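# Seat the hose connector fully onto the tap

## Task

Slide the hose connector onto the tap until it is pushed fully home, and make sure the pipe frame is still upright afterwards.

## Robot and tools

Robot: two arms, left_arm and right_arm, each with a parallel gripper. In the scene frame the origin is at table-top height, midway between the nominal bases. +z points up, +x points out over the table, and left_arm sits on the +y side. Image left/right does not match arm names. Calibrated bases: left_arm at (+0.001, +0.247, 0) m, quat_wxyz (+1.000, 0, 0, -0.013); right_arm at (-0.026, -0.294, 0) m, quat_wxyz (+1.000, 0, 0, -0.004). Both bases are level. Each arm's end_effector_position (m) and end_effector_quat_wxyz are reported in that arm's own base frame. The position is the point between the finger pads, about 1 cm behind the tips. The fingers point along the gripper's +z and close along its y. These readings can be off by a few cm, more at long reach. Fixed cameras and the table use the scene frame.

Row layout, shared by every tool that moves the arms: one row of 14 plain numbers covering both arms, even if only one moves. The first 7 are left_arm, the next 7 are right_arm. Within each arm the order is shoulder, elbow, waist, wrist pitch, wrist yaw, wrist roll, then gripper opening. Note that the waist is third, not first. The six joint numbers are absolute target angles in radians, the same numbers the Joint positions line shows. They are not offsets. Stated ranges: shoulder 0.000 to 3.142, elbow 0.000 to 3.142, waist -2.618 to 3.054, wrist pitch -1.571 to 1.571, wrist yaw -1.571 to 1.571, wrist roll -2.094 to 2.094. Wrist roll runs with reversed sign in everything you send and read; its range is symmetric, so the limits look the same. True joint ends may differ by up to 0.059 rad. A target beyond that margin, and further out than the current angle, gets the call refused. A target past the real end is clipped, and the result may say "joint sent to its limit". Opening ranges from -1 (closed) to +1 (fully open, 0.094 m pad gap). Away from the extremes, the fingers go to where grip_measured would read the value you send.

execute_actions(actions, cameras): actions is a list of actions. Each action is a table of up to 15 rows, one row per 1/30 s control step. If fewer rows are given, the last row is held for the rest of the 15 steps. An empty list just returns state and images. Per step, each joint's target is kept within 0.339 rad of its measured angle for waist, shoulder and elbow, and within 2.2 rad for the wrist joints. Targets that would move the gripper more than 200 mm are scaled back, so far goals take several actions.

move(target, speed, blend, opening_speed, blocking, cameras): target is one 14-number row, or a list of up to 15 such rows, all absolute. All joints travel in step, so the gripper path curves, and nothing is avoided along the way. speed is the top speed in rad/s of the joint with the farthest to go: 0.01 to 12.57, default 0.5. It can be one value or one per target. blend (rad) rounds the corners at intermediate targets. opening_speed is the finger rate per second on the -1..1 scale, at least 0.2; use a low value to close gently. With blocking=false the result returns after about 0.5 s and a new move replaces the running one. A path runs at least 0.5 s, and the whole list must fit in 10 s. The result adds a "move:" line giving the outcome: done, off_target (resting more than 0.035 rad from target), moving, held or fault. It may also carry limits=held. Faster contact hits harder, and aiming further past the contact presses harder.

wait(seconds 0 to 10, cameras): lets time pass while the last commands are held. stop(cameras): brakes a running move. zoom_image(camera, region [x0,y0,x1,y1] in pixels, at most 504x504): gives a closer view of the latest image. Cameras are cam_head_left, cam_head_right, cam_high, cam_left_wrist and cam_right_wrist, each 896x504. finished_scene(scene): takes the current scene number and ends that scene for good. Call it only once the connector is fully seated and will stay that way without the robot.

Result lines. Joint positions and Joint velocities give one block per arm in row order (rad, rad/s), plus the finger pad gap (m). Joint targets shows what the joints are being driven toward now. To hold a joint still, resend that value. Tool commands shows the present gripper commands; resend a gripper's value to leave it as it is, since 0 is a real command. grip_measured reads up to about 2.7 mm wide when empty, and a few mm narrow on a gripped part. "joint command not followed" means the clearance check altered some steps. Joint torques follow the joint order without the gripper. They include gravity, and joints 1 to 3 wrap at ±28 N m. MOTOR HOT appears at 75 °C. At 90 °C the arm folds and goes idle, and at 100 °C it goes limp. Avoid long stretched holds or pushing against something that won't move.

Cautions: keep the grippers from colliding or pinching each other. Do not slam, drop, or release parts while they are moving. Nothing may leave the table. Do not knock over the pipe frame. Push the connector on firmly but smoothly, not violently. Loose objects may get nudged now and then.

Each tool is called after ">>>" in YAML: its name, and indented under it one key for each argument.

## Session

>>> execute_actions:
  actions: []

Scene clock: 0.00 s.
left_arm: end_effector_position=(+0.3764, +0.0098, +0.1037) grip_measured=+1.000 end_effector_quat_wxyz=(+0.633, -0.045, +0.772, +0.048) | right_arm: end_effector_position=(+0.3681, -0.0231, +0.1192) grip_measured=+1.000 end_effector_quat_wxyz=(+0.647, +0.097, +0.753, -0.068)
Joint names: [shoulder, elbow, waist, wrist pitch, wrist yaw, wrist roll]
Joint positions: left_arm=[1.587 0.24 -0.06 1.147 -0.189 0.021 0.094] | right_arm=[1.52 0.222 0.079 1.137 0.307 -0.073 0.094]
Joint velocities: within noise
Joint torques (N m): no reading
Heat: left arm: 50 °C; right arm: 43 °C.
Joint targets: left_arm=[1.579 0.249 -0.060 1.159 -0.189 0.021] | right_arm=[1.512 0.231 0.079 1.148 0.307 -0.073]
Tool commands: left_gripper/opening=+1.0 right_gripper/opening=+1.0
camera_calibration:
cam_left_wrist: T_world_to_cam=[[0.0996734, -0.994811, -0.0203953, -0.0267051], [-0.582815, -0.0417564, -0.811532, 0.345773], [0.806469, 0.0927748, -0.583952, -0.15165], [0, 0, 0, 1]] pos_world=[0.326484, 0.001941, 0.191505]
cam_right_wrist: T_world_to_cam=[[-0.252502, -0.967114, -0.0305355, 0.0730257], [-0.52312, 0.162993, -0.836528, 0.338083], [0.813995, -0.195252, -0.547073, -0.15266], [0, 0, 0, 1]] pos_world=[0.319561, -0.014288, 0.20153]

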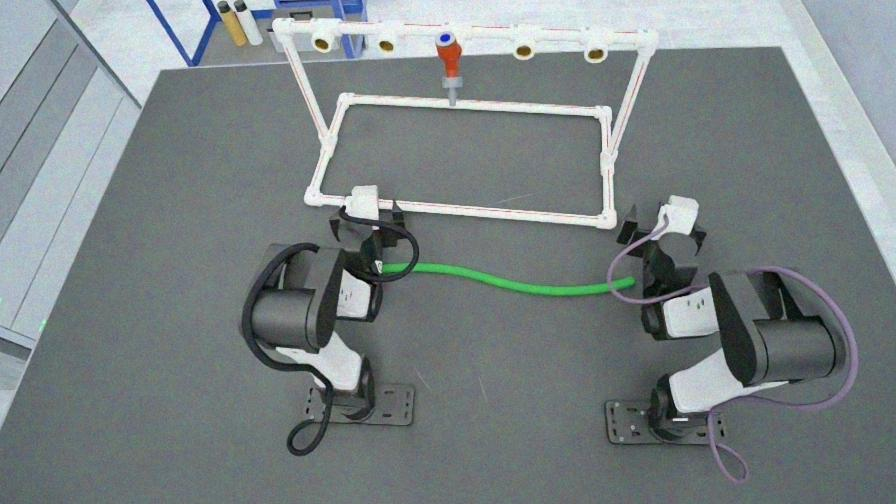

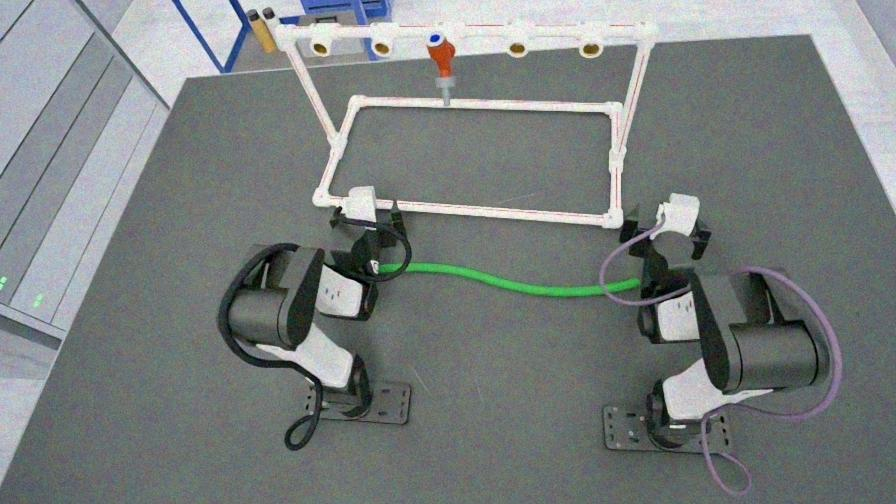

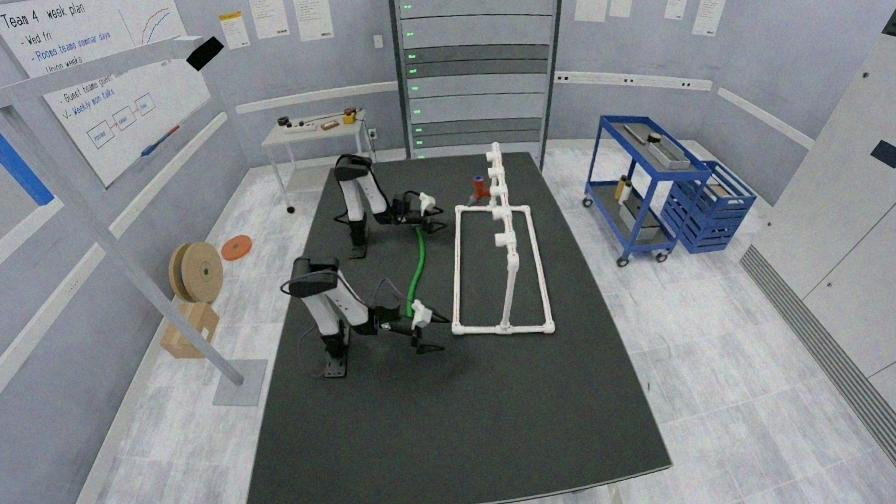

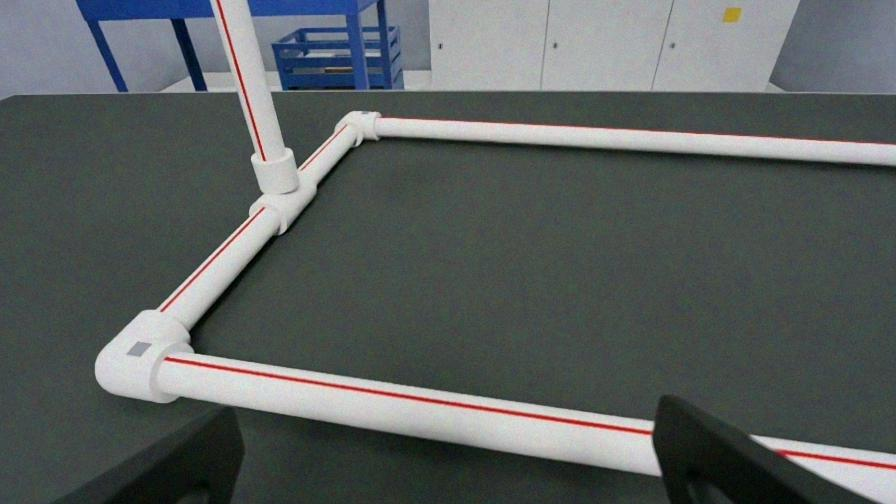

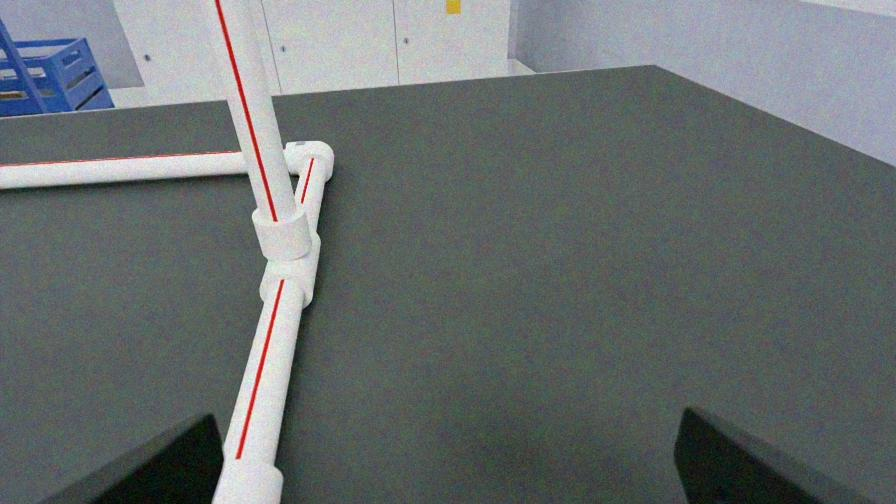

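>>> zoom_image:
  camera: "cam_head_left"
  region: [340, 200, 460, 320]

>>> zoom_image:
  camera: "cam_head_left"
  region: [560, 220, 680, 340]

>>> zoom_image:
  camera: "cam_high"
  region: [390, 190, 450, 250]

>>> zoom_image:
  camera: "cam_high"
  region: [440, 140, 540, 240]

>>> zoom_image:
  camera: "cam_head_left"
  region: [400, 10, 500, 120]

>>> zoom_image:
  camera: "cam_head_right"
  region: [390, 10, 490, 120]

>>> zoom_image:
  camera: "cam_high"
  region: [380, 280, 460, 360]

Scaled by 4.200 from the camera's 896x504 image, which has a finer 1280x720 frame.

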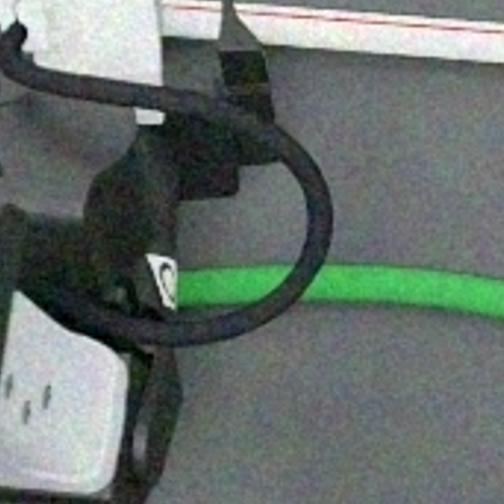

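Scaled by 4.200 from the camera's 896x504 image, which has a finer 1280x720 frame.

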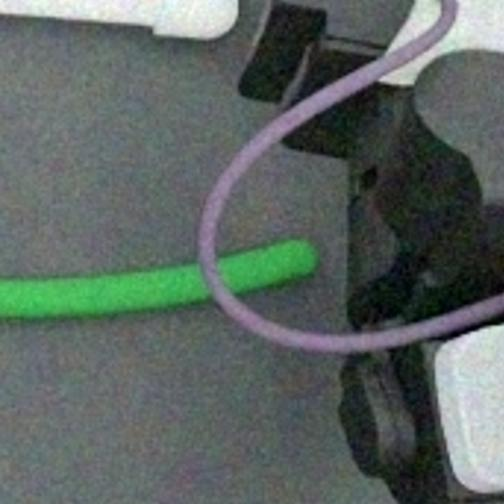

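Scaled by 8.400 from the camera's 896x504 image, which has a finer 1280x720 frame.

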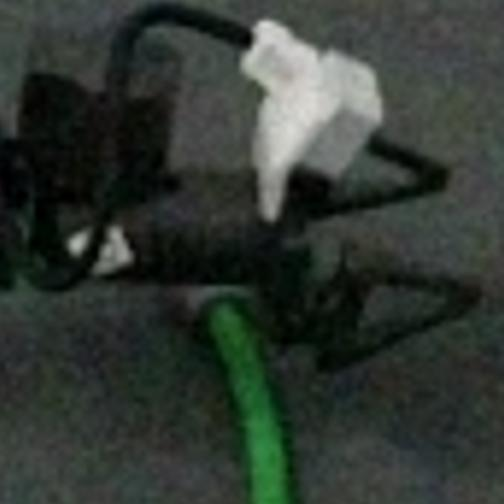

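Scaled by 5.040 from the camera's 896x504 image, which has a finer 1280x720 frame.

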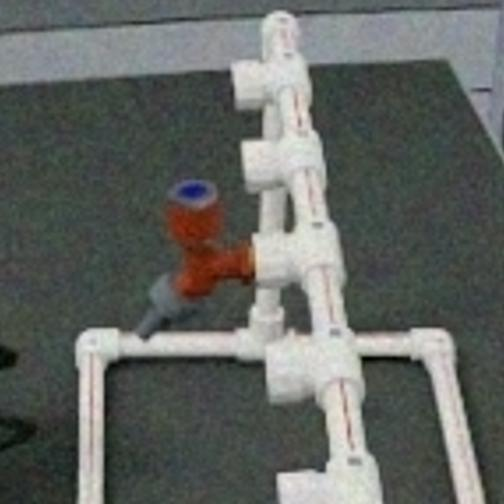

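Scaled by 4.582 from the camera's 896x504 image, which has a finer 1280x720 frame.

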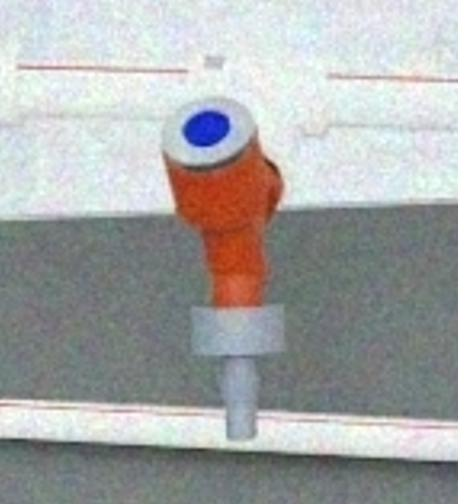

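Scaled by 4.582 from the camera's 896x504 image, which has a finer 1280x720 frame.

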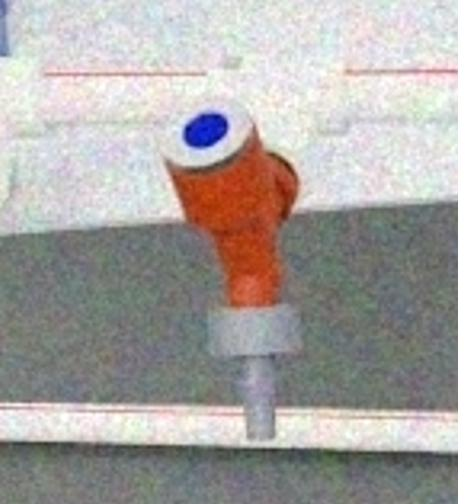

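Scaled by 6.300 from the camera's 896x504 image, which has a finer 1280x720 frame.

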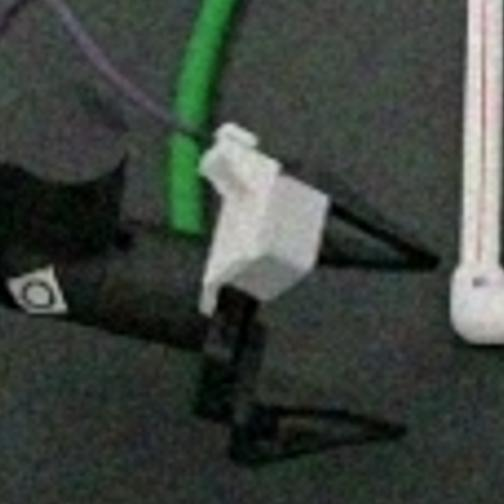

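>>> move:
  target:
    - [1.5,1.1,-0.1,0.0,-0.25,0.9,1,1.5,1.0,0.3,0.4,0.1,0,0.4]
    - [1.596,1.28,-0.1446,-1.306,-0.344,1.752,1,1.50,1.48,0.634,0.10,0,0,0.4]
  speed: 1.0
  blend: 0.15

Scene clock: 61.70 s.
left_arm: end_effector_position=(+0.2677, +0.0171, +0.1179) grip_measured=+1.000 end_effector_quat_wxyz=(-0.113, +0.703, -0.693, -0.114) | right_arm: end_effector_position=(+0.4059, +0.2938, +0.4242) grip_measured=+0.403 end_effector_quat_wxyz=(+0.678, -0.210, +0.669, +0.221)
Joint names: [shoulder, elbow, waist, wrist pitch, wrist yaw, wrist roll]
Joint positions: left_arm=[1.583 1.254 -0.138 -1.29 -0.318 1.732 0.094] | right_arm=[1.52 1.45 0.631 0.088 0.012 -0.01 0.066]
Joint torques (N m): left_arm=[-3.47 9.06 -0.53 -0.09 -0.46 0.15] | right_arm=[-8.03 11.37 0.27 1.83 -0.19 0.04]
Heat: left arm: 52 °C; right arm: 44 °C.
Joint targets: left_arm=[1.596 1.280 -0.145 -1.306 -0.344 1.752] | right_arm=[1.500 1.480 0.634 0.100 0.000 0.000]
move: done
camera_calibration:
cam_left_wrist: T_world_to_cam=[[0.999674, -0.00266874, 0.025382, -0.271634], [-0.00531399, -0.994487, 0.104729, 0.0478525], [0.0249625, -0.10483, -0.994177, 0.204534], [0, 0, 0, 1]] pos_world=[0.266694, 0.0683051, 0.205226]
cam_right_wrist: T_world_to_cam=[[0.565047, -0.824798, -0.0207289, 0.0205189], [-0.338022, -0.208505, -0.917751, 0.629835], [0.752637, 0.525579, -0.396615, -0.205419], [0, 0, 0, 1]] pos_world=[0.35591, 0.256212, 0.496985]

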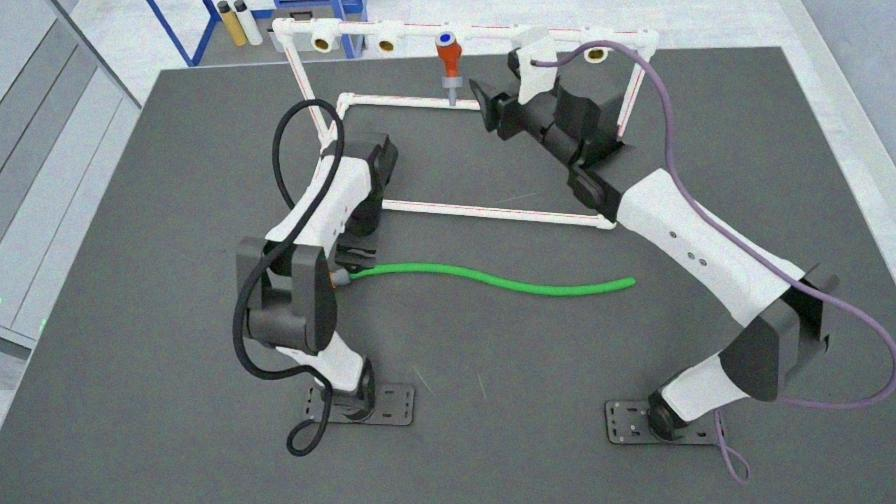

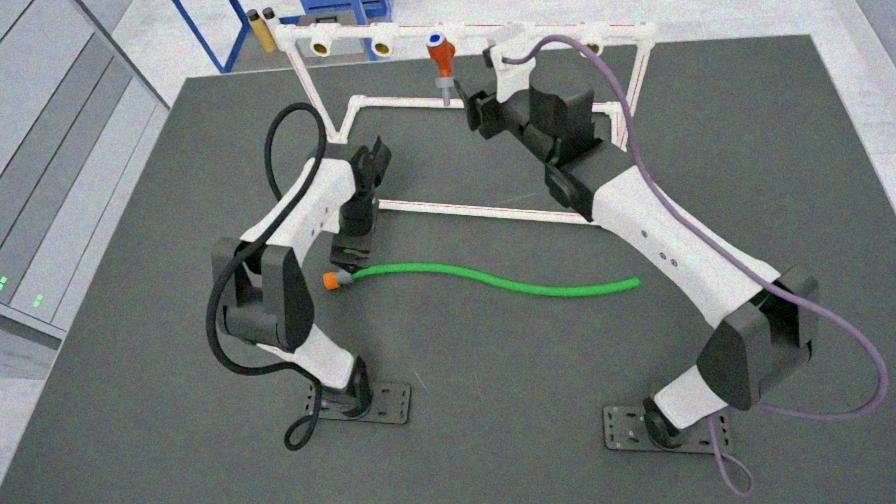

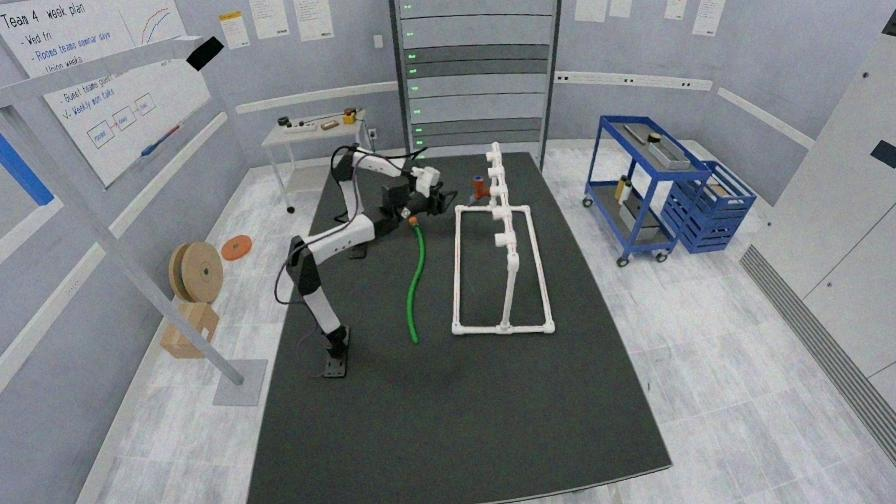

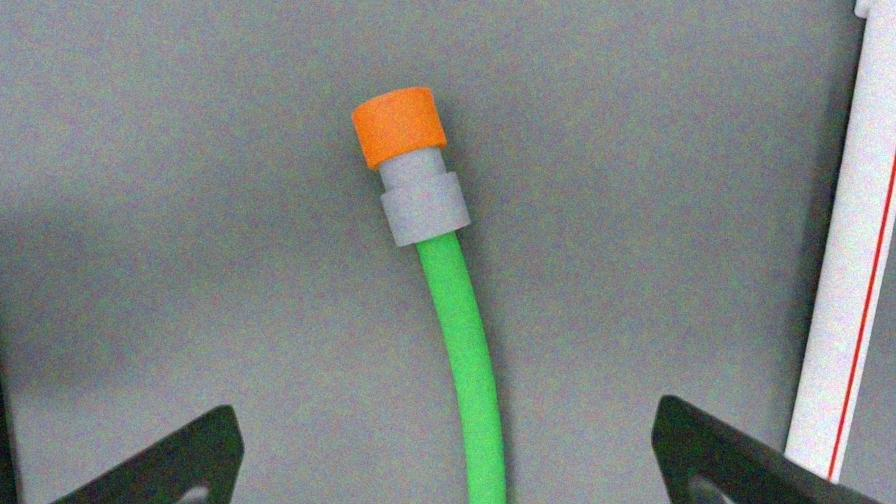

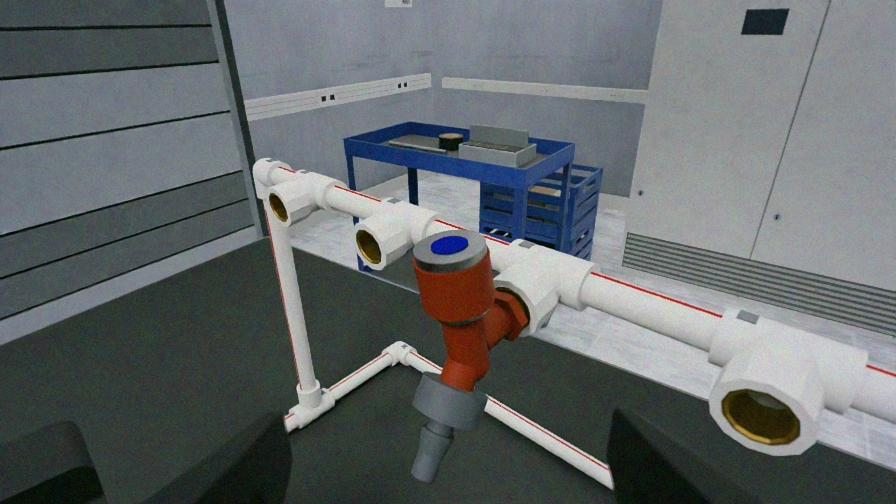

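>>> move:
  target: [1.656,1.115,0.048,-1.09,-0.355,1.80,1,1.996,1.952,0.628,0.09,0,0,0.4]
  speed: 0.3
  cameras: ["cam_left_wrist","cam_right_wrist","cam_head_left"]

Scene clock: 81.50 s.
left_arm: end_effector_position=(+0.2635, +0.0669, +0.0692) grip_measured=+1.000 end_effector_quat_wxyz=(-0.104, +0.777, -0.607, -0.130) | right_arm: end_effector_position=(+0.5044, +0.3658, +0.3948) grip_measured=+0.403 end_effector_quat_wxyz=(+0.671, -0.212, +0.676, +0.218)
Joint names: [shoulder, elbow, waist, wrist pitch, wrist yaw, wrist roll]
Joint positions: left_arm=[1.644 1.117 0.043 -1.108 -0.329 1.782 0.094] | right_arm=[1.994 1.918 0.631 0.073 0.012 -0.01 0.066]
Joint torques (N m): left_arm=[-3.79 6.08 0.38 0.25 -0.48 0.16] | right_arm=[-9.98 11.78 -0.28 1.88 -0.19 0.04]
Heat: left arm: 55 °C; right arm: 48 °C.
Joint targets: left_arm=[1.656 1.115 0.048 -1.090 -0.355 1.800] | right_arm=[1.996 1.952 0.628 0.090 0.000 0.000]
move: done
camera_calibration:
cam_left_wrist: T_world_to_cam=[[0.974589, 0.222176, 0.0285505, -0.274709], [0.218771, -0.971448, 0.0918028, 0.0428748], [0.0481317, -0.083224, -0.995368, 0.154047], [0, 0, 0, 1]] pos_world=[0.250934, 0.115505, 0.15724]
cam_right_wrist: T_world_to_cam=[[0.565004, -0.824843, -0.0201164, 0.0234199], [-0.35315, -0.219723, -0.909399, 0.659619], [0.745691, 0.520918, -0.415438, -0.316496], [0, 0, 0, 1]] pos_world=[0.455721, 0.32912, 0.468844]
Images, in order (width x height): cam_head_left 896x504, cam_left_wrist 896x504, cam_right_wrist 896x504.

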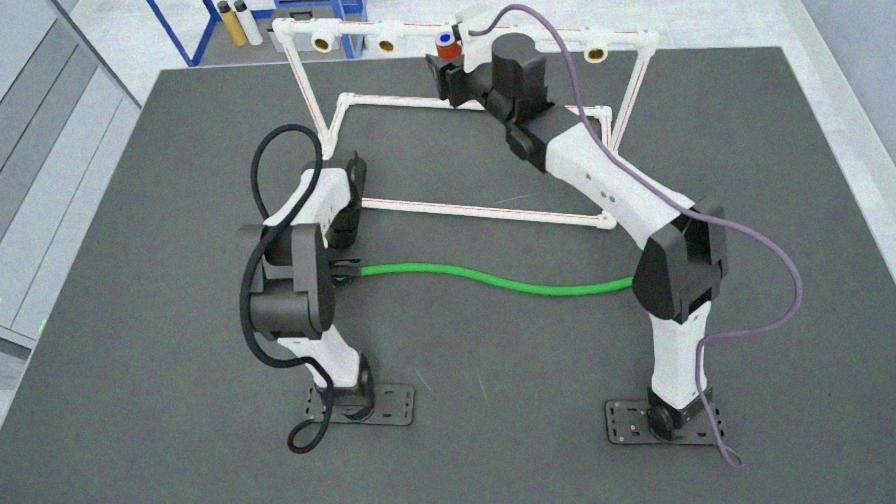

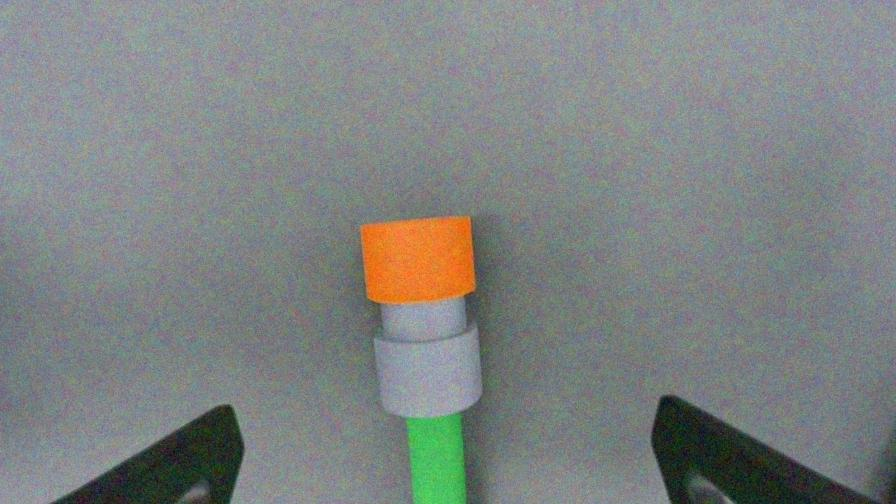

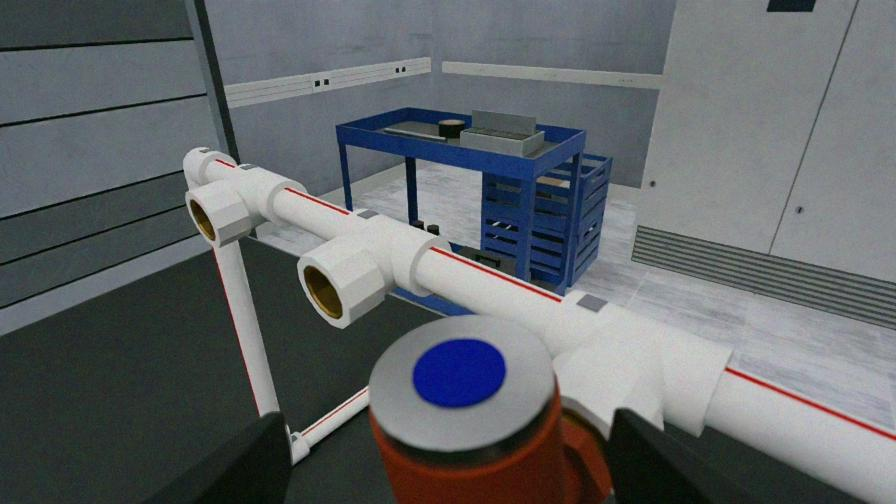

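>>> move:
  target: [1.741,0.998,0.047,-0.915,-0.362,1.858,1,1.996,1.952,0.626,0.09,0,0,-0.42]
  speed: 0.2
  opening_speed: 0.4
  cameras: ["cam_left_wrist","cam_right_wrist"]

Scene clock: 90.17 s.
left_arm: end_effector_position=(+0.2601, +0.0678, +0.0201) grip_measured=+1.000 end_effector_quat_wxyz=(-0.102, +0.792, -0.586, -0.139) | right_arm: end_effector_position=(+0.5053, +0.3646, +0.3948) grip_measured=-0.276 end_effector_quat_wxyz=(+0.673, -0.215, +0.675, +0.214)
Joint names: [shoulder, elbow, waist, wrist pitch, wrist yaw, wrist roll]
Joint positions: left_arm=[1.73 0.999 0.043 -0.932 -0.335 1.84 0.094] | right_arm=[1.994 1.918 0.628 0.073 0.012 0 0.034]
Joint torques (N m): left_arm=[-4.11 5.68 0.31 0.22 -0.5 0.15] | right_arm=[-10 11.79 -0.27 1.88 -0.18 -0.07]
Heat: left arm: 55 °C; right arm: 50 °C.
Joint targets: left_arm=[1.741 0.998 0.047 -0.915 -0.362 1.858] | right_arm=[1.996 1.952 0.626 0.090 0.000 0.000]
move: done
camera_calibration:
cam_left_wrist: T_world_to_cam=[[0.961149, 0.275072, 0.0229954, -0.270227], [0.272491, -0.958823, 0.080041, 0.0343362], [0.0440656, -0.0706653, -0.996526, 0.105657], [0, 0, 0, 1]] pos_world=[0.245716, 0.114721, 0.108756]
cam_right_wrist: T_world_to_cam=[[0.56325, -0.826224, -0.0101873, 0.0195209], [-0.348372, -0.226275, -0.909635, 0.659725], [0.749257, 0.515901, -0.415283, -0.31656], [0, 0, 0, 1]] pos_world=[0.456019, 0.328721, 0.468847]
Images, in order (width x height): cam_left_wrist 896x504, cam_right_wrist 896x504.

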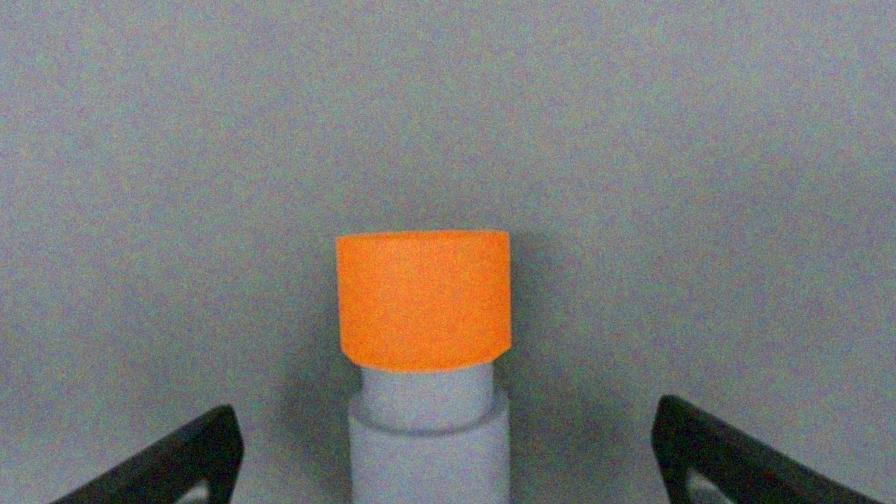

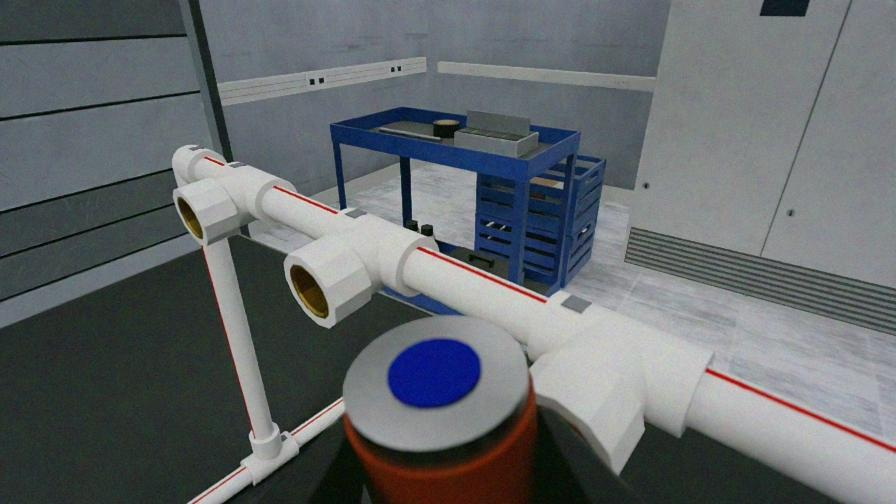

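>>> move:
  target: [1.741,0.998,0.047,-0.915,-0.362,1.858,-0.5,1.996,1.952,0.626,0.09,0,0,-0.42]
  speed: 0.2
  opening_speed: 0.8
  cameras: ["cam_left_wrist"]

Scene clock: 93.93 s.
left_arm: end_effector_position=(+0.2602, +0.0679, +0.0202) grip_measured=-0.307 end_effector_quat_wxyz=(-0.103, +0.792, -0.585, -0.139) | right_arm: end_effector_position=(+0.5053, +0.3646, +0.3948) grip_measured=-0.276 end_effector_quat_wxyz=(+0.673, -0.215, +0.675, +0.214)
Joint names: [shoulder, elbow, waist, wrist pitch, wrist yaw, wrist roll]
Joint positions: left_arm=[1.73 0.999 0.043 -0.931 -0.336 1.841 0.033] | right_arm=[1.994 1.918 0.628 0.073 0.012 0 0.034]
Joint torques (N m): left_arm=[-4.08 5.65 0.31 0.22 -0.49 0.15] | right_arm=[-10 11.78 -0.27 1.87 -0.18 -0.07]
Heat: left arm: 55 °C; right arm: 51 °C.
Joint targets: left_arm=[1.741 0.998 0.047 -0.915 -0.362 1.858] | right_arm=[1.996 1.952 0.626 0.090 0.000 0.000]
move: done
camera_calibration:
cam_left_wrist: T_world_to_cam=[[0.96107, 0.27529, 0.0236792, -0.270304], [0.272689, -0.958819, 0.0794133, 0.0343528], [0.0445658, -0.0698646, -0.99656, 0.105447], [0, 0, 0, 1]] pos_world=[0.245714, 0.114717, 0.108756]
Images, in order (width x height): cam_left_wrist 896x504.

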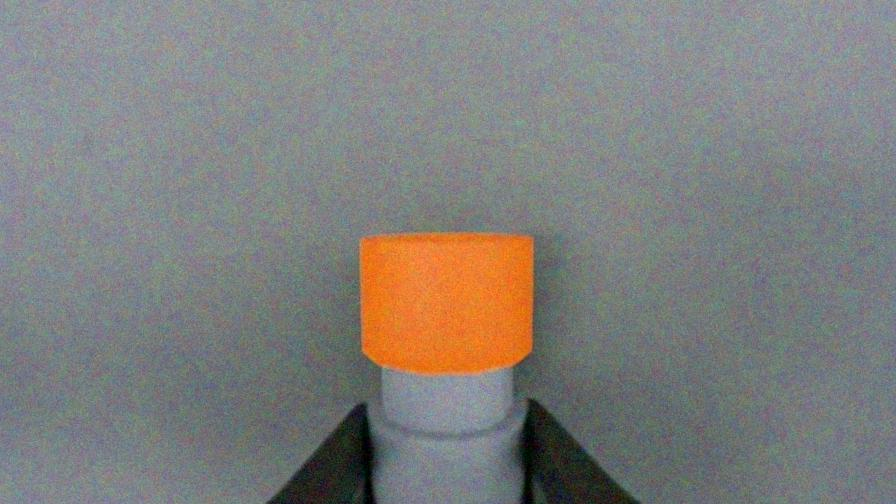

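>>> move:
  target:
    - [1.60,1.30,0.0,-0.9,-0.2,1.7,-0.55,1.996,1.952,0.626,0.09,0,0,-0.42]
    - [1.55,0.95,0.0,0.1,0.4,1.3,-0.55,1.996,1.952,0.626,0.09,0,0,-0.42]
    - [1.76,0.80,-0.06,1.135,0.958,0.62,-0.55,1.996,1.952,0.626,0.09,0,0,-0.42]
  speed: [0.5,0.7,0.6]
  blend: 0.1

Scene clock: 135.47 s.
left_arm: end_effector_position=(+0.4255, -0.1600, +0.2355) grip_measured=-0.308 end_effector_quat_wxyz=(+0.528, +0.145, +0.661, -0.514) | right_arm: end_effector_position=(+0.5053, +0.3646, +0.3948) grip_measured=-0.276 end_effector_quat_wxyz=(+0.673, -0.215, +0.675, +0.214)
Joint names: [shoulder, elbow, waist, wrist pitch, wrist yaw, wrist roll]
Joint positions: left_arm=[1.747 0.803 -0.051 1.087 0.933 0.671 0.033] | right_arm=[1.994 1.918 0.628 0.073 0.012 0 0.034]
Joint torques (N m): left_arm=[-4.68 6.26 -0.8 2.54 0.34 -0.6] | right_arm=[-10 11.79 -0.25 1.88 -0.18 -0.07]
Heat: left arm: 54 °C; right arm: 57 °C.
Joint targets: left_arm=[1.760 0.800 -0.060 1.135 0.958 0.620] | right_arm=[1.996 1.952 0.626 0.090 0.000 0.000]
move: off_target (left_arm); left_arm: the wrist roll is farthest, 0.051 rad from its target
camera_calibration:
cam_left_wrist: T_world_to_cam=[[-0.753605, -0.408494, 0.514987, 0.132867], [-0.576531, 0.0344358, -0.81635, 0.484866], [0.31574, -0.912111, -0.26146, -0.126488], [0, 0, 0, 1]] pos_world=[0.419606, -0.0777924, 0.294324]
cam_right_wrist: T_world_to_cam=[[0.56325, -0.826224, -0.0101873, 0.0195209], [-0.348372, -0.226275, -0.909635, 0.659725], [0.749257, 0.515901, -0.415283, -0.31656], [0, 0, 0, 1]] pos_world=[0.456019, 0.328721, 0.468847]

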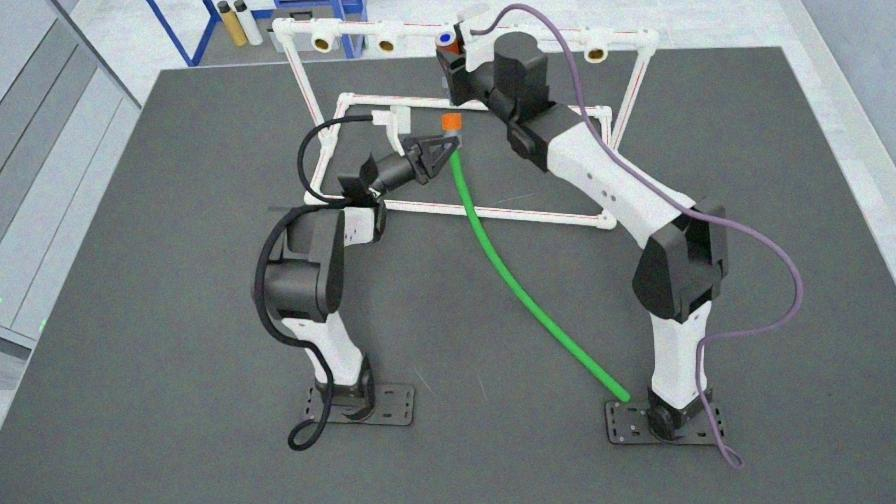

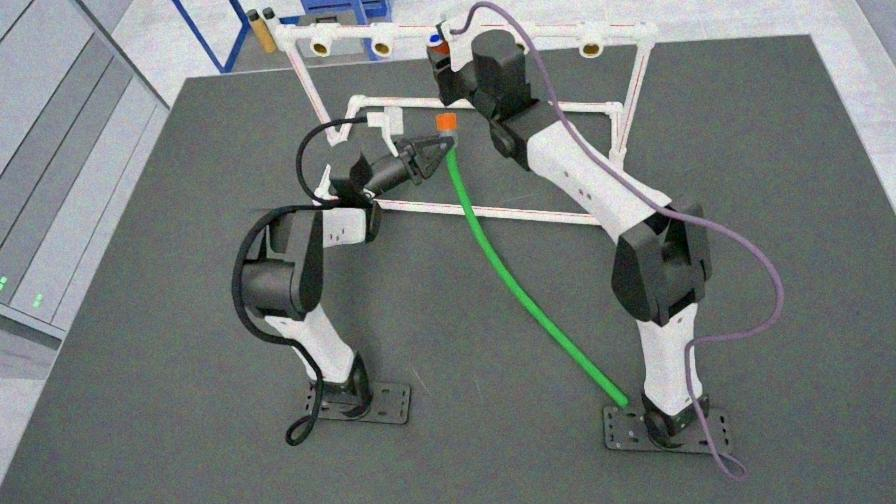

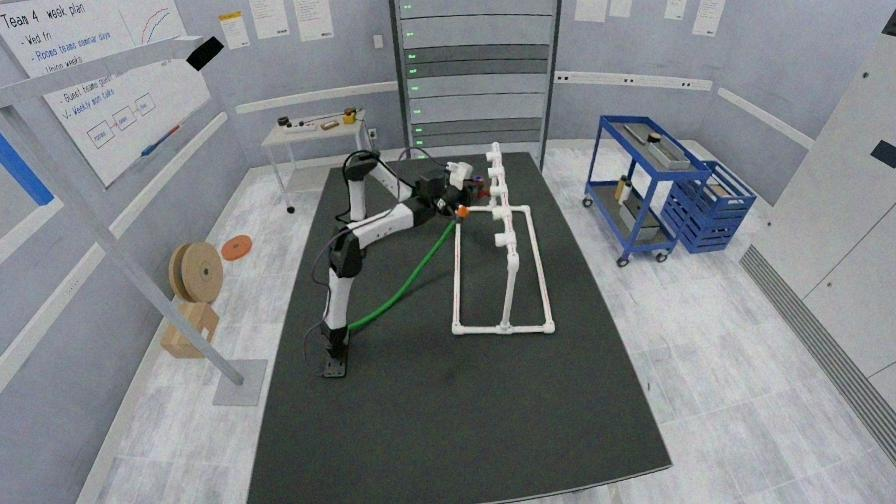

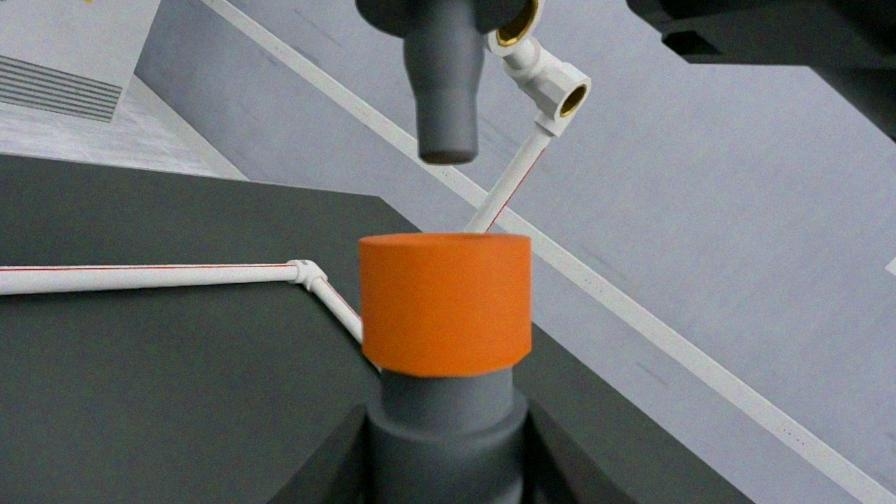

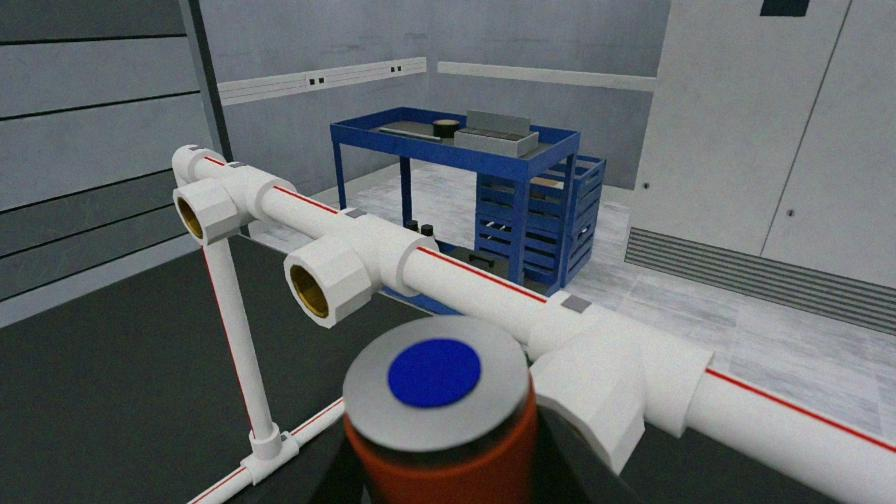

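>>> zoom_image:
  camera: "cam_left_wrist"
  region: [300, 0, 660, 270]

>>> zoom_image:
  camera: "cam_head_left"
  region: [410, 70, 490, 160]

>>> zoom_image:
  camera: "cam_head_right"
  region: [400, 70, 480, 160]

>>> zoom_image:
  camera: "cam_high"
  region: [440, 170, 510, 240]

Scaled by 1.400 from the camera's 896x504 image, which has a finer 1280x720 frame.

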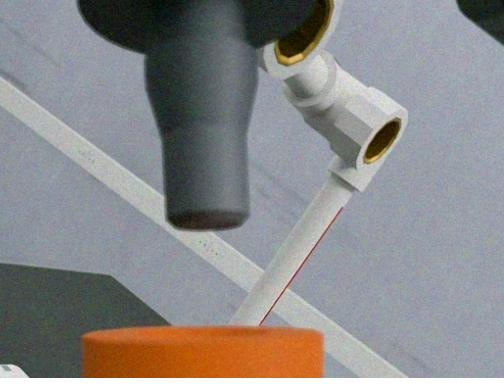

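Scaled by 5.600 from the camera's 896x504 image, which has a finer 1280x720 frame.

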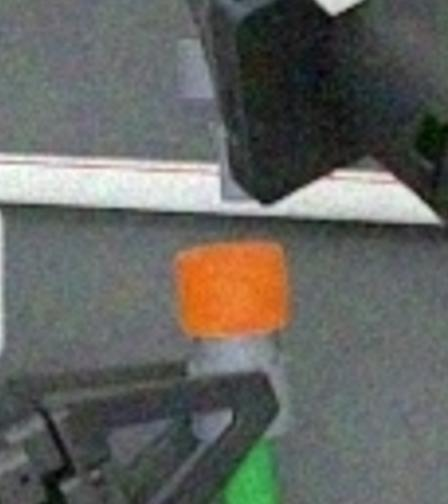

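Scaled by 5.600 from the camera's 896x504 image, which has a finer 1280x720 frame.

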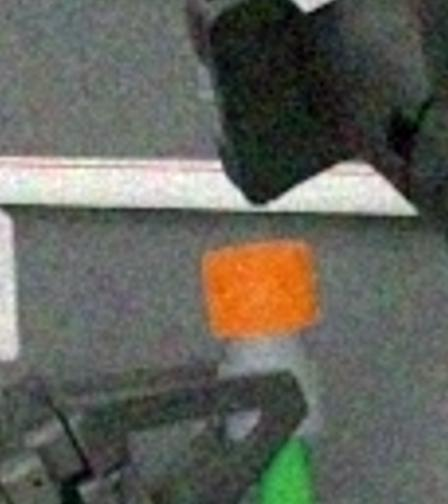

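Scaled by 7.200 from the camera's 896x504 image, which has a finer 1280x720 frame.

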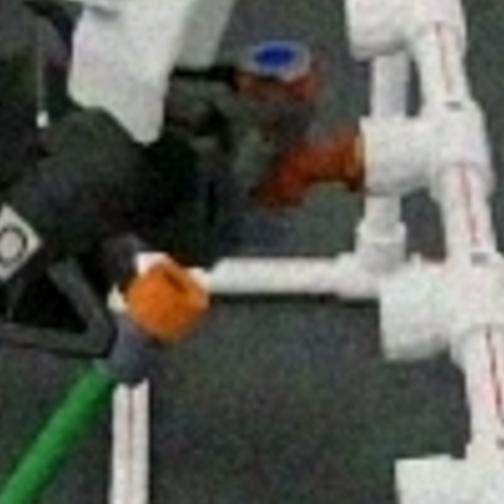

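>>> move:
  target: [1.757,0.884,-0.064,1.052,0.956,0.62,-0.6,1.996,1.952,0.626,0.09,0,0,-0.42]
  speed: 0.12
  cameras: ["cam_left_wrist","cam_head_left","cam_head_right"]

>>> zoom_image:
  camera: "cam_left_wrist"
  region: [300, 0, 660, 270]

>>> zoom_image:
  camera: "cam_head_left"
  region: [410, 70, 490, 160]

>>> zoom_image:
  camera: "cam_head_right"
  region: [400, 70, 480, 160]

Scene clock: 160.37 s.
left_arm: end_effector_position=(+0.4308, -0.1651, +0.2441) grip_measured=-0.308 end_effector_quat_wxyz=(+0.521, +0.150, +0.661, -0.519) | right_arm: end_effector_position=(+0.5053, +0.3646, +0.3948) grip_measured=-0.276 end_effector_quat_wxyz=(+0.673, -0.215, +0.675, +0.214)
Joint names: [shoulder, elbow, waist, wrist pitch, wrist yaw, wrist roll]
Joint positions: left_arm=[1.747 0.853 -0.06 1.031 0.943 0.671 0.033] | right_arm=[1.994 1.918 0.628 0.073 0.012 0 0.034]
Joint torques (N m): left_arm=[-5.01 9.7 -0.42 2.18 0.2 -0.58] | right_arm=[-9.99 11.79 -0.25 1.88 -0.18 -0.07]
Heat: left arm: 55 °C; right arm: 59 °C.
Joint targets: left_arm=[1.757 0.884 -0.064 1.052 0.956 0.620] | right_arm=[1.996 1.952 0.626 0.090 0.000 0.000]
move: off_target (left_arm); left_arm: the wrist roll is farthest, 0.051 rad from its target
camera_calibration:
cam_left_wrist: T_world_to_cam=[[-0.75792, -0.395729, 0.518609, 0.133387], [-0.580529, 0.0465288, -0.812909, 0.497982], [0.297561, -0.917188, -0.264997, -0.122657], [0, 0, 0, 1]] pos_world=[0.426688, -0.0828853, 0.303135]
Images, in order (width x height): cam_head_left 896x504, cam_head_right 896x504, cam_left_wrist 896x504.

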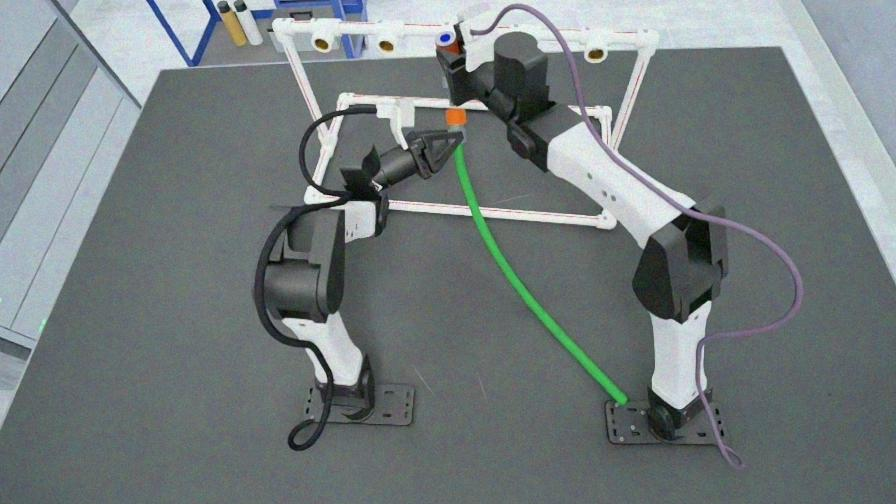

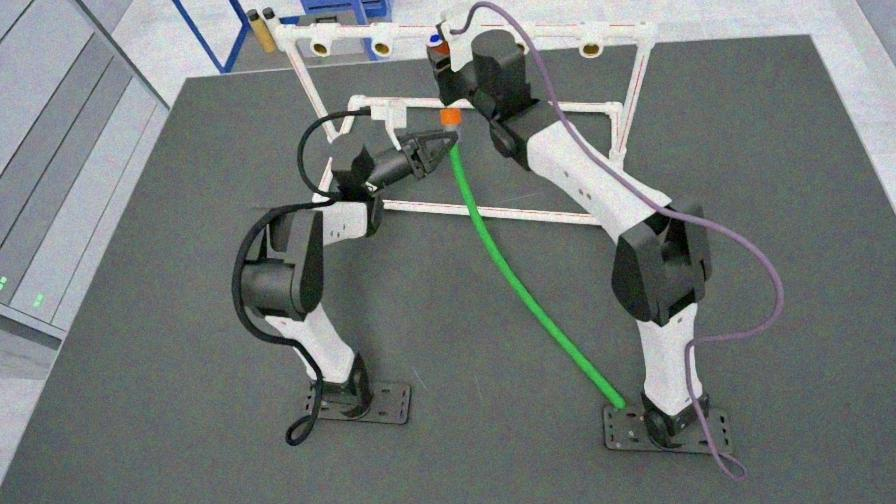

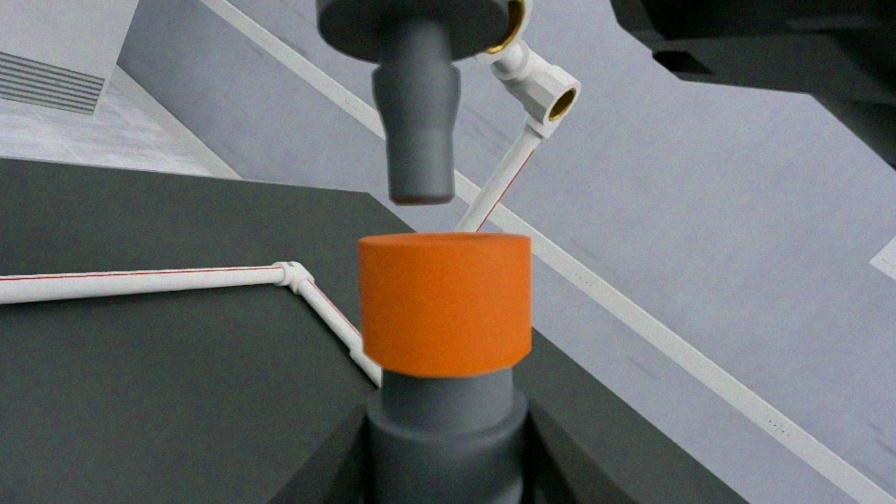

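Scaled by 1.400 from the camera's 896x504 image, which has a finer 1280x720 frame.

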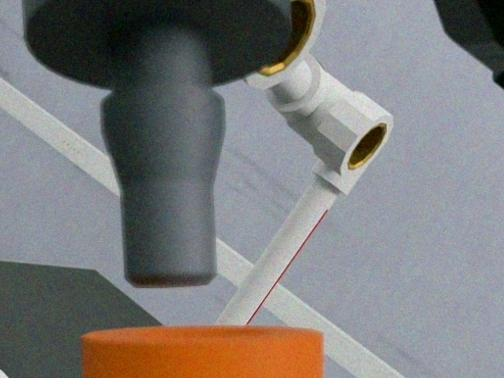

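Scaled by 5.600 from the camera's 896x504 image, which has a finer 1280x720 frame.

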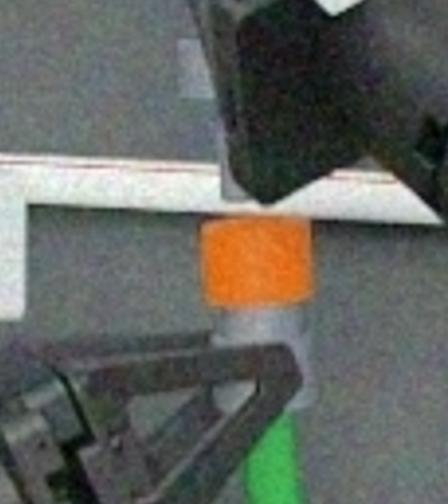

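Scaled by 5.600 from the camera's 896x504 image, which has a finer 1280x720 frame.

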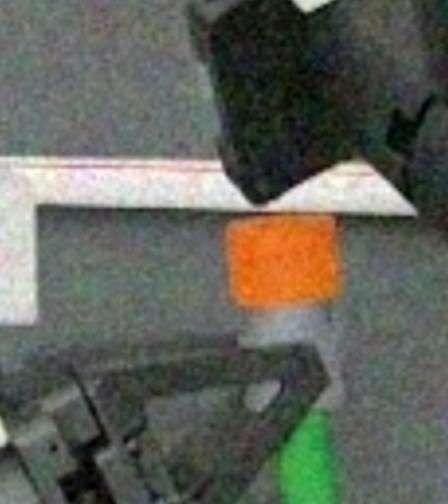

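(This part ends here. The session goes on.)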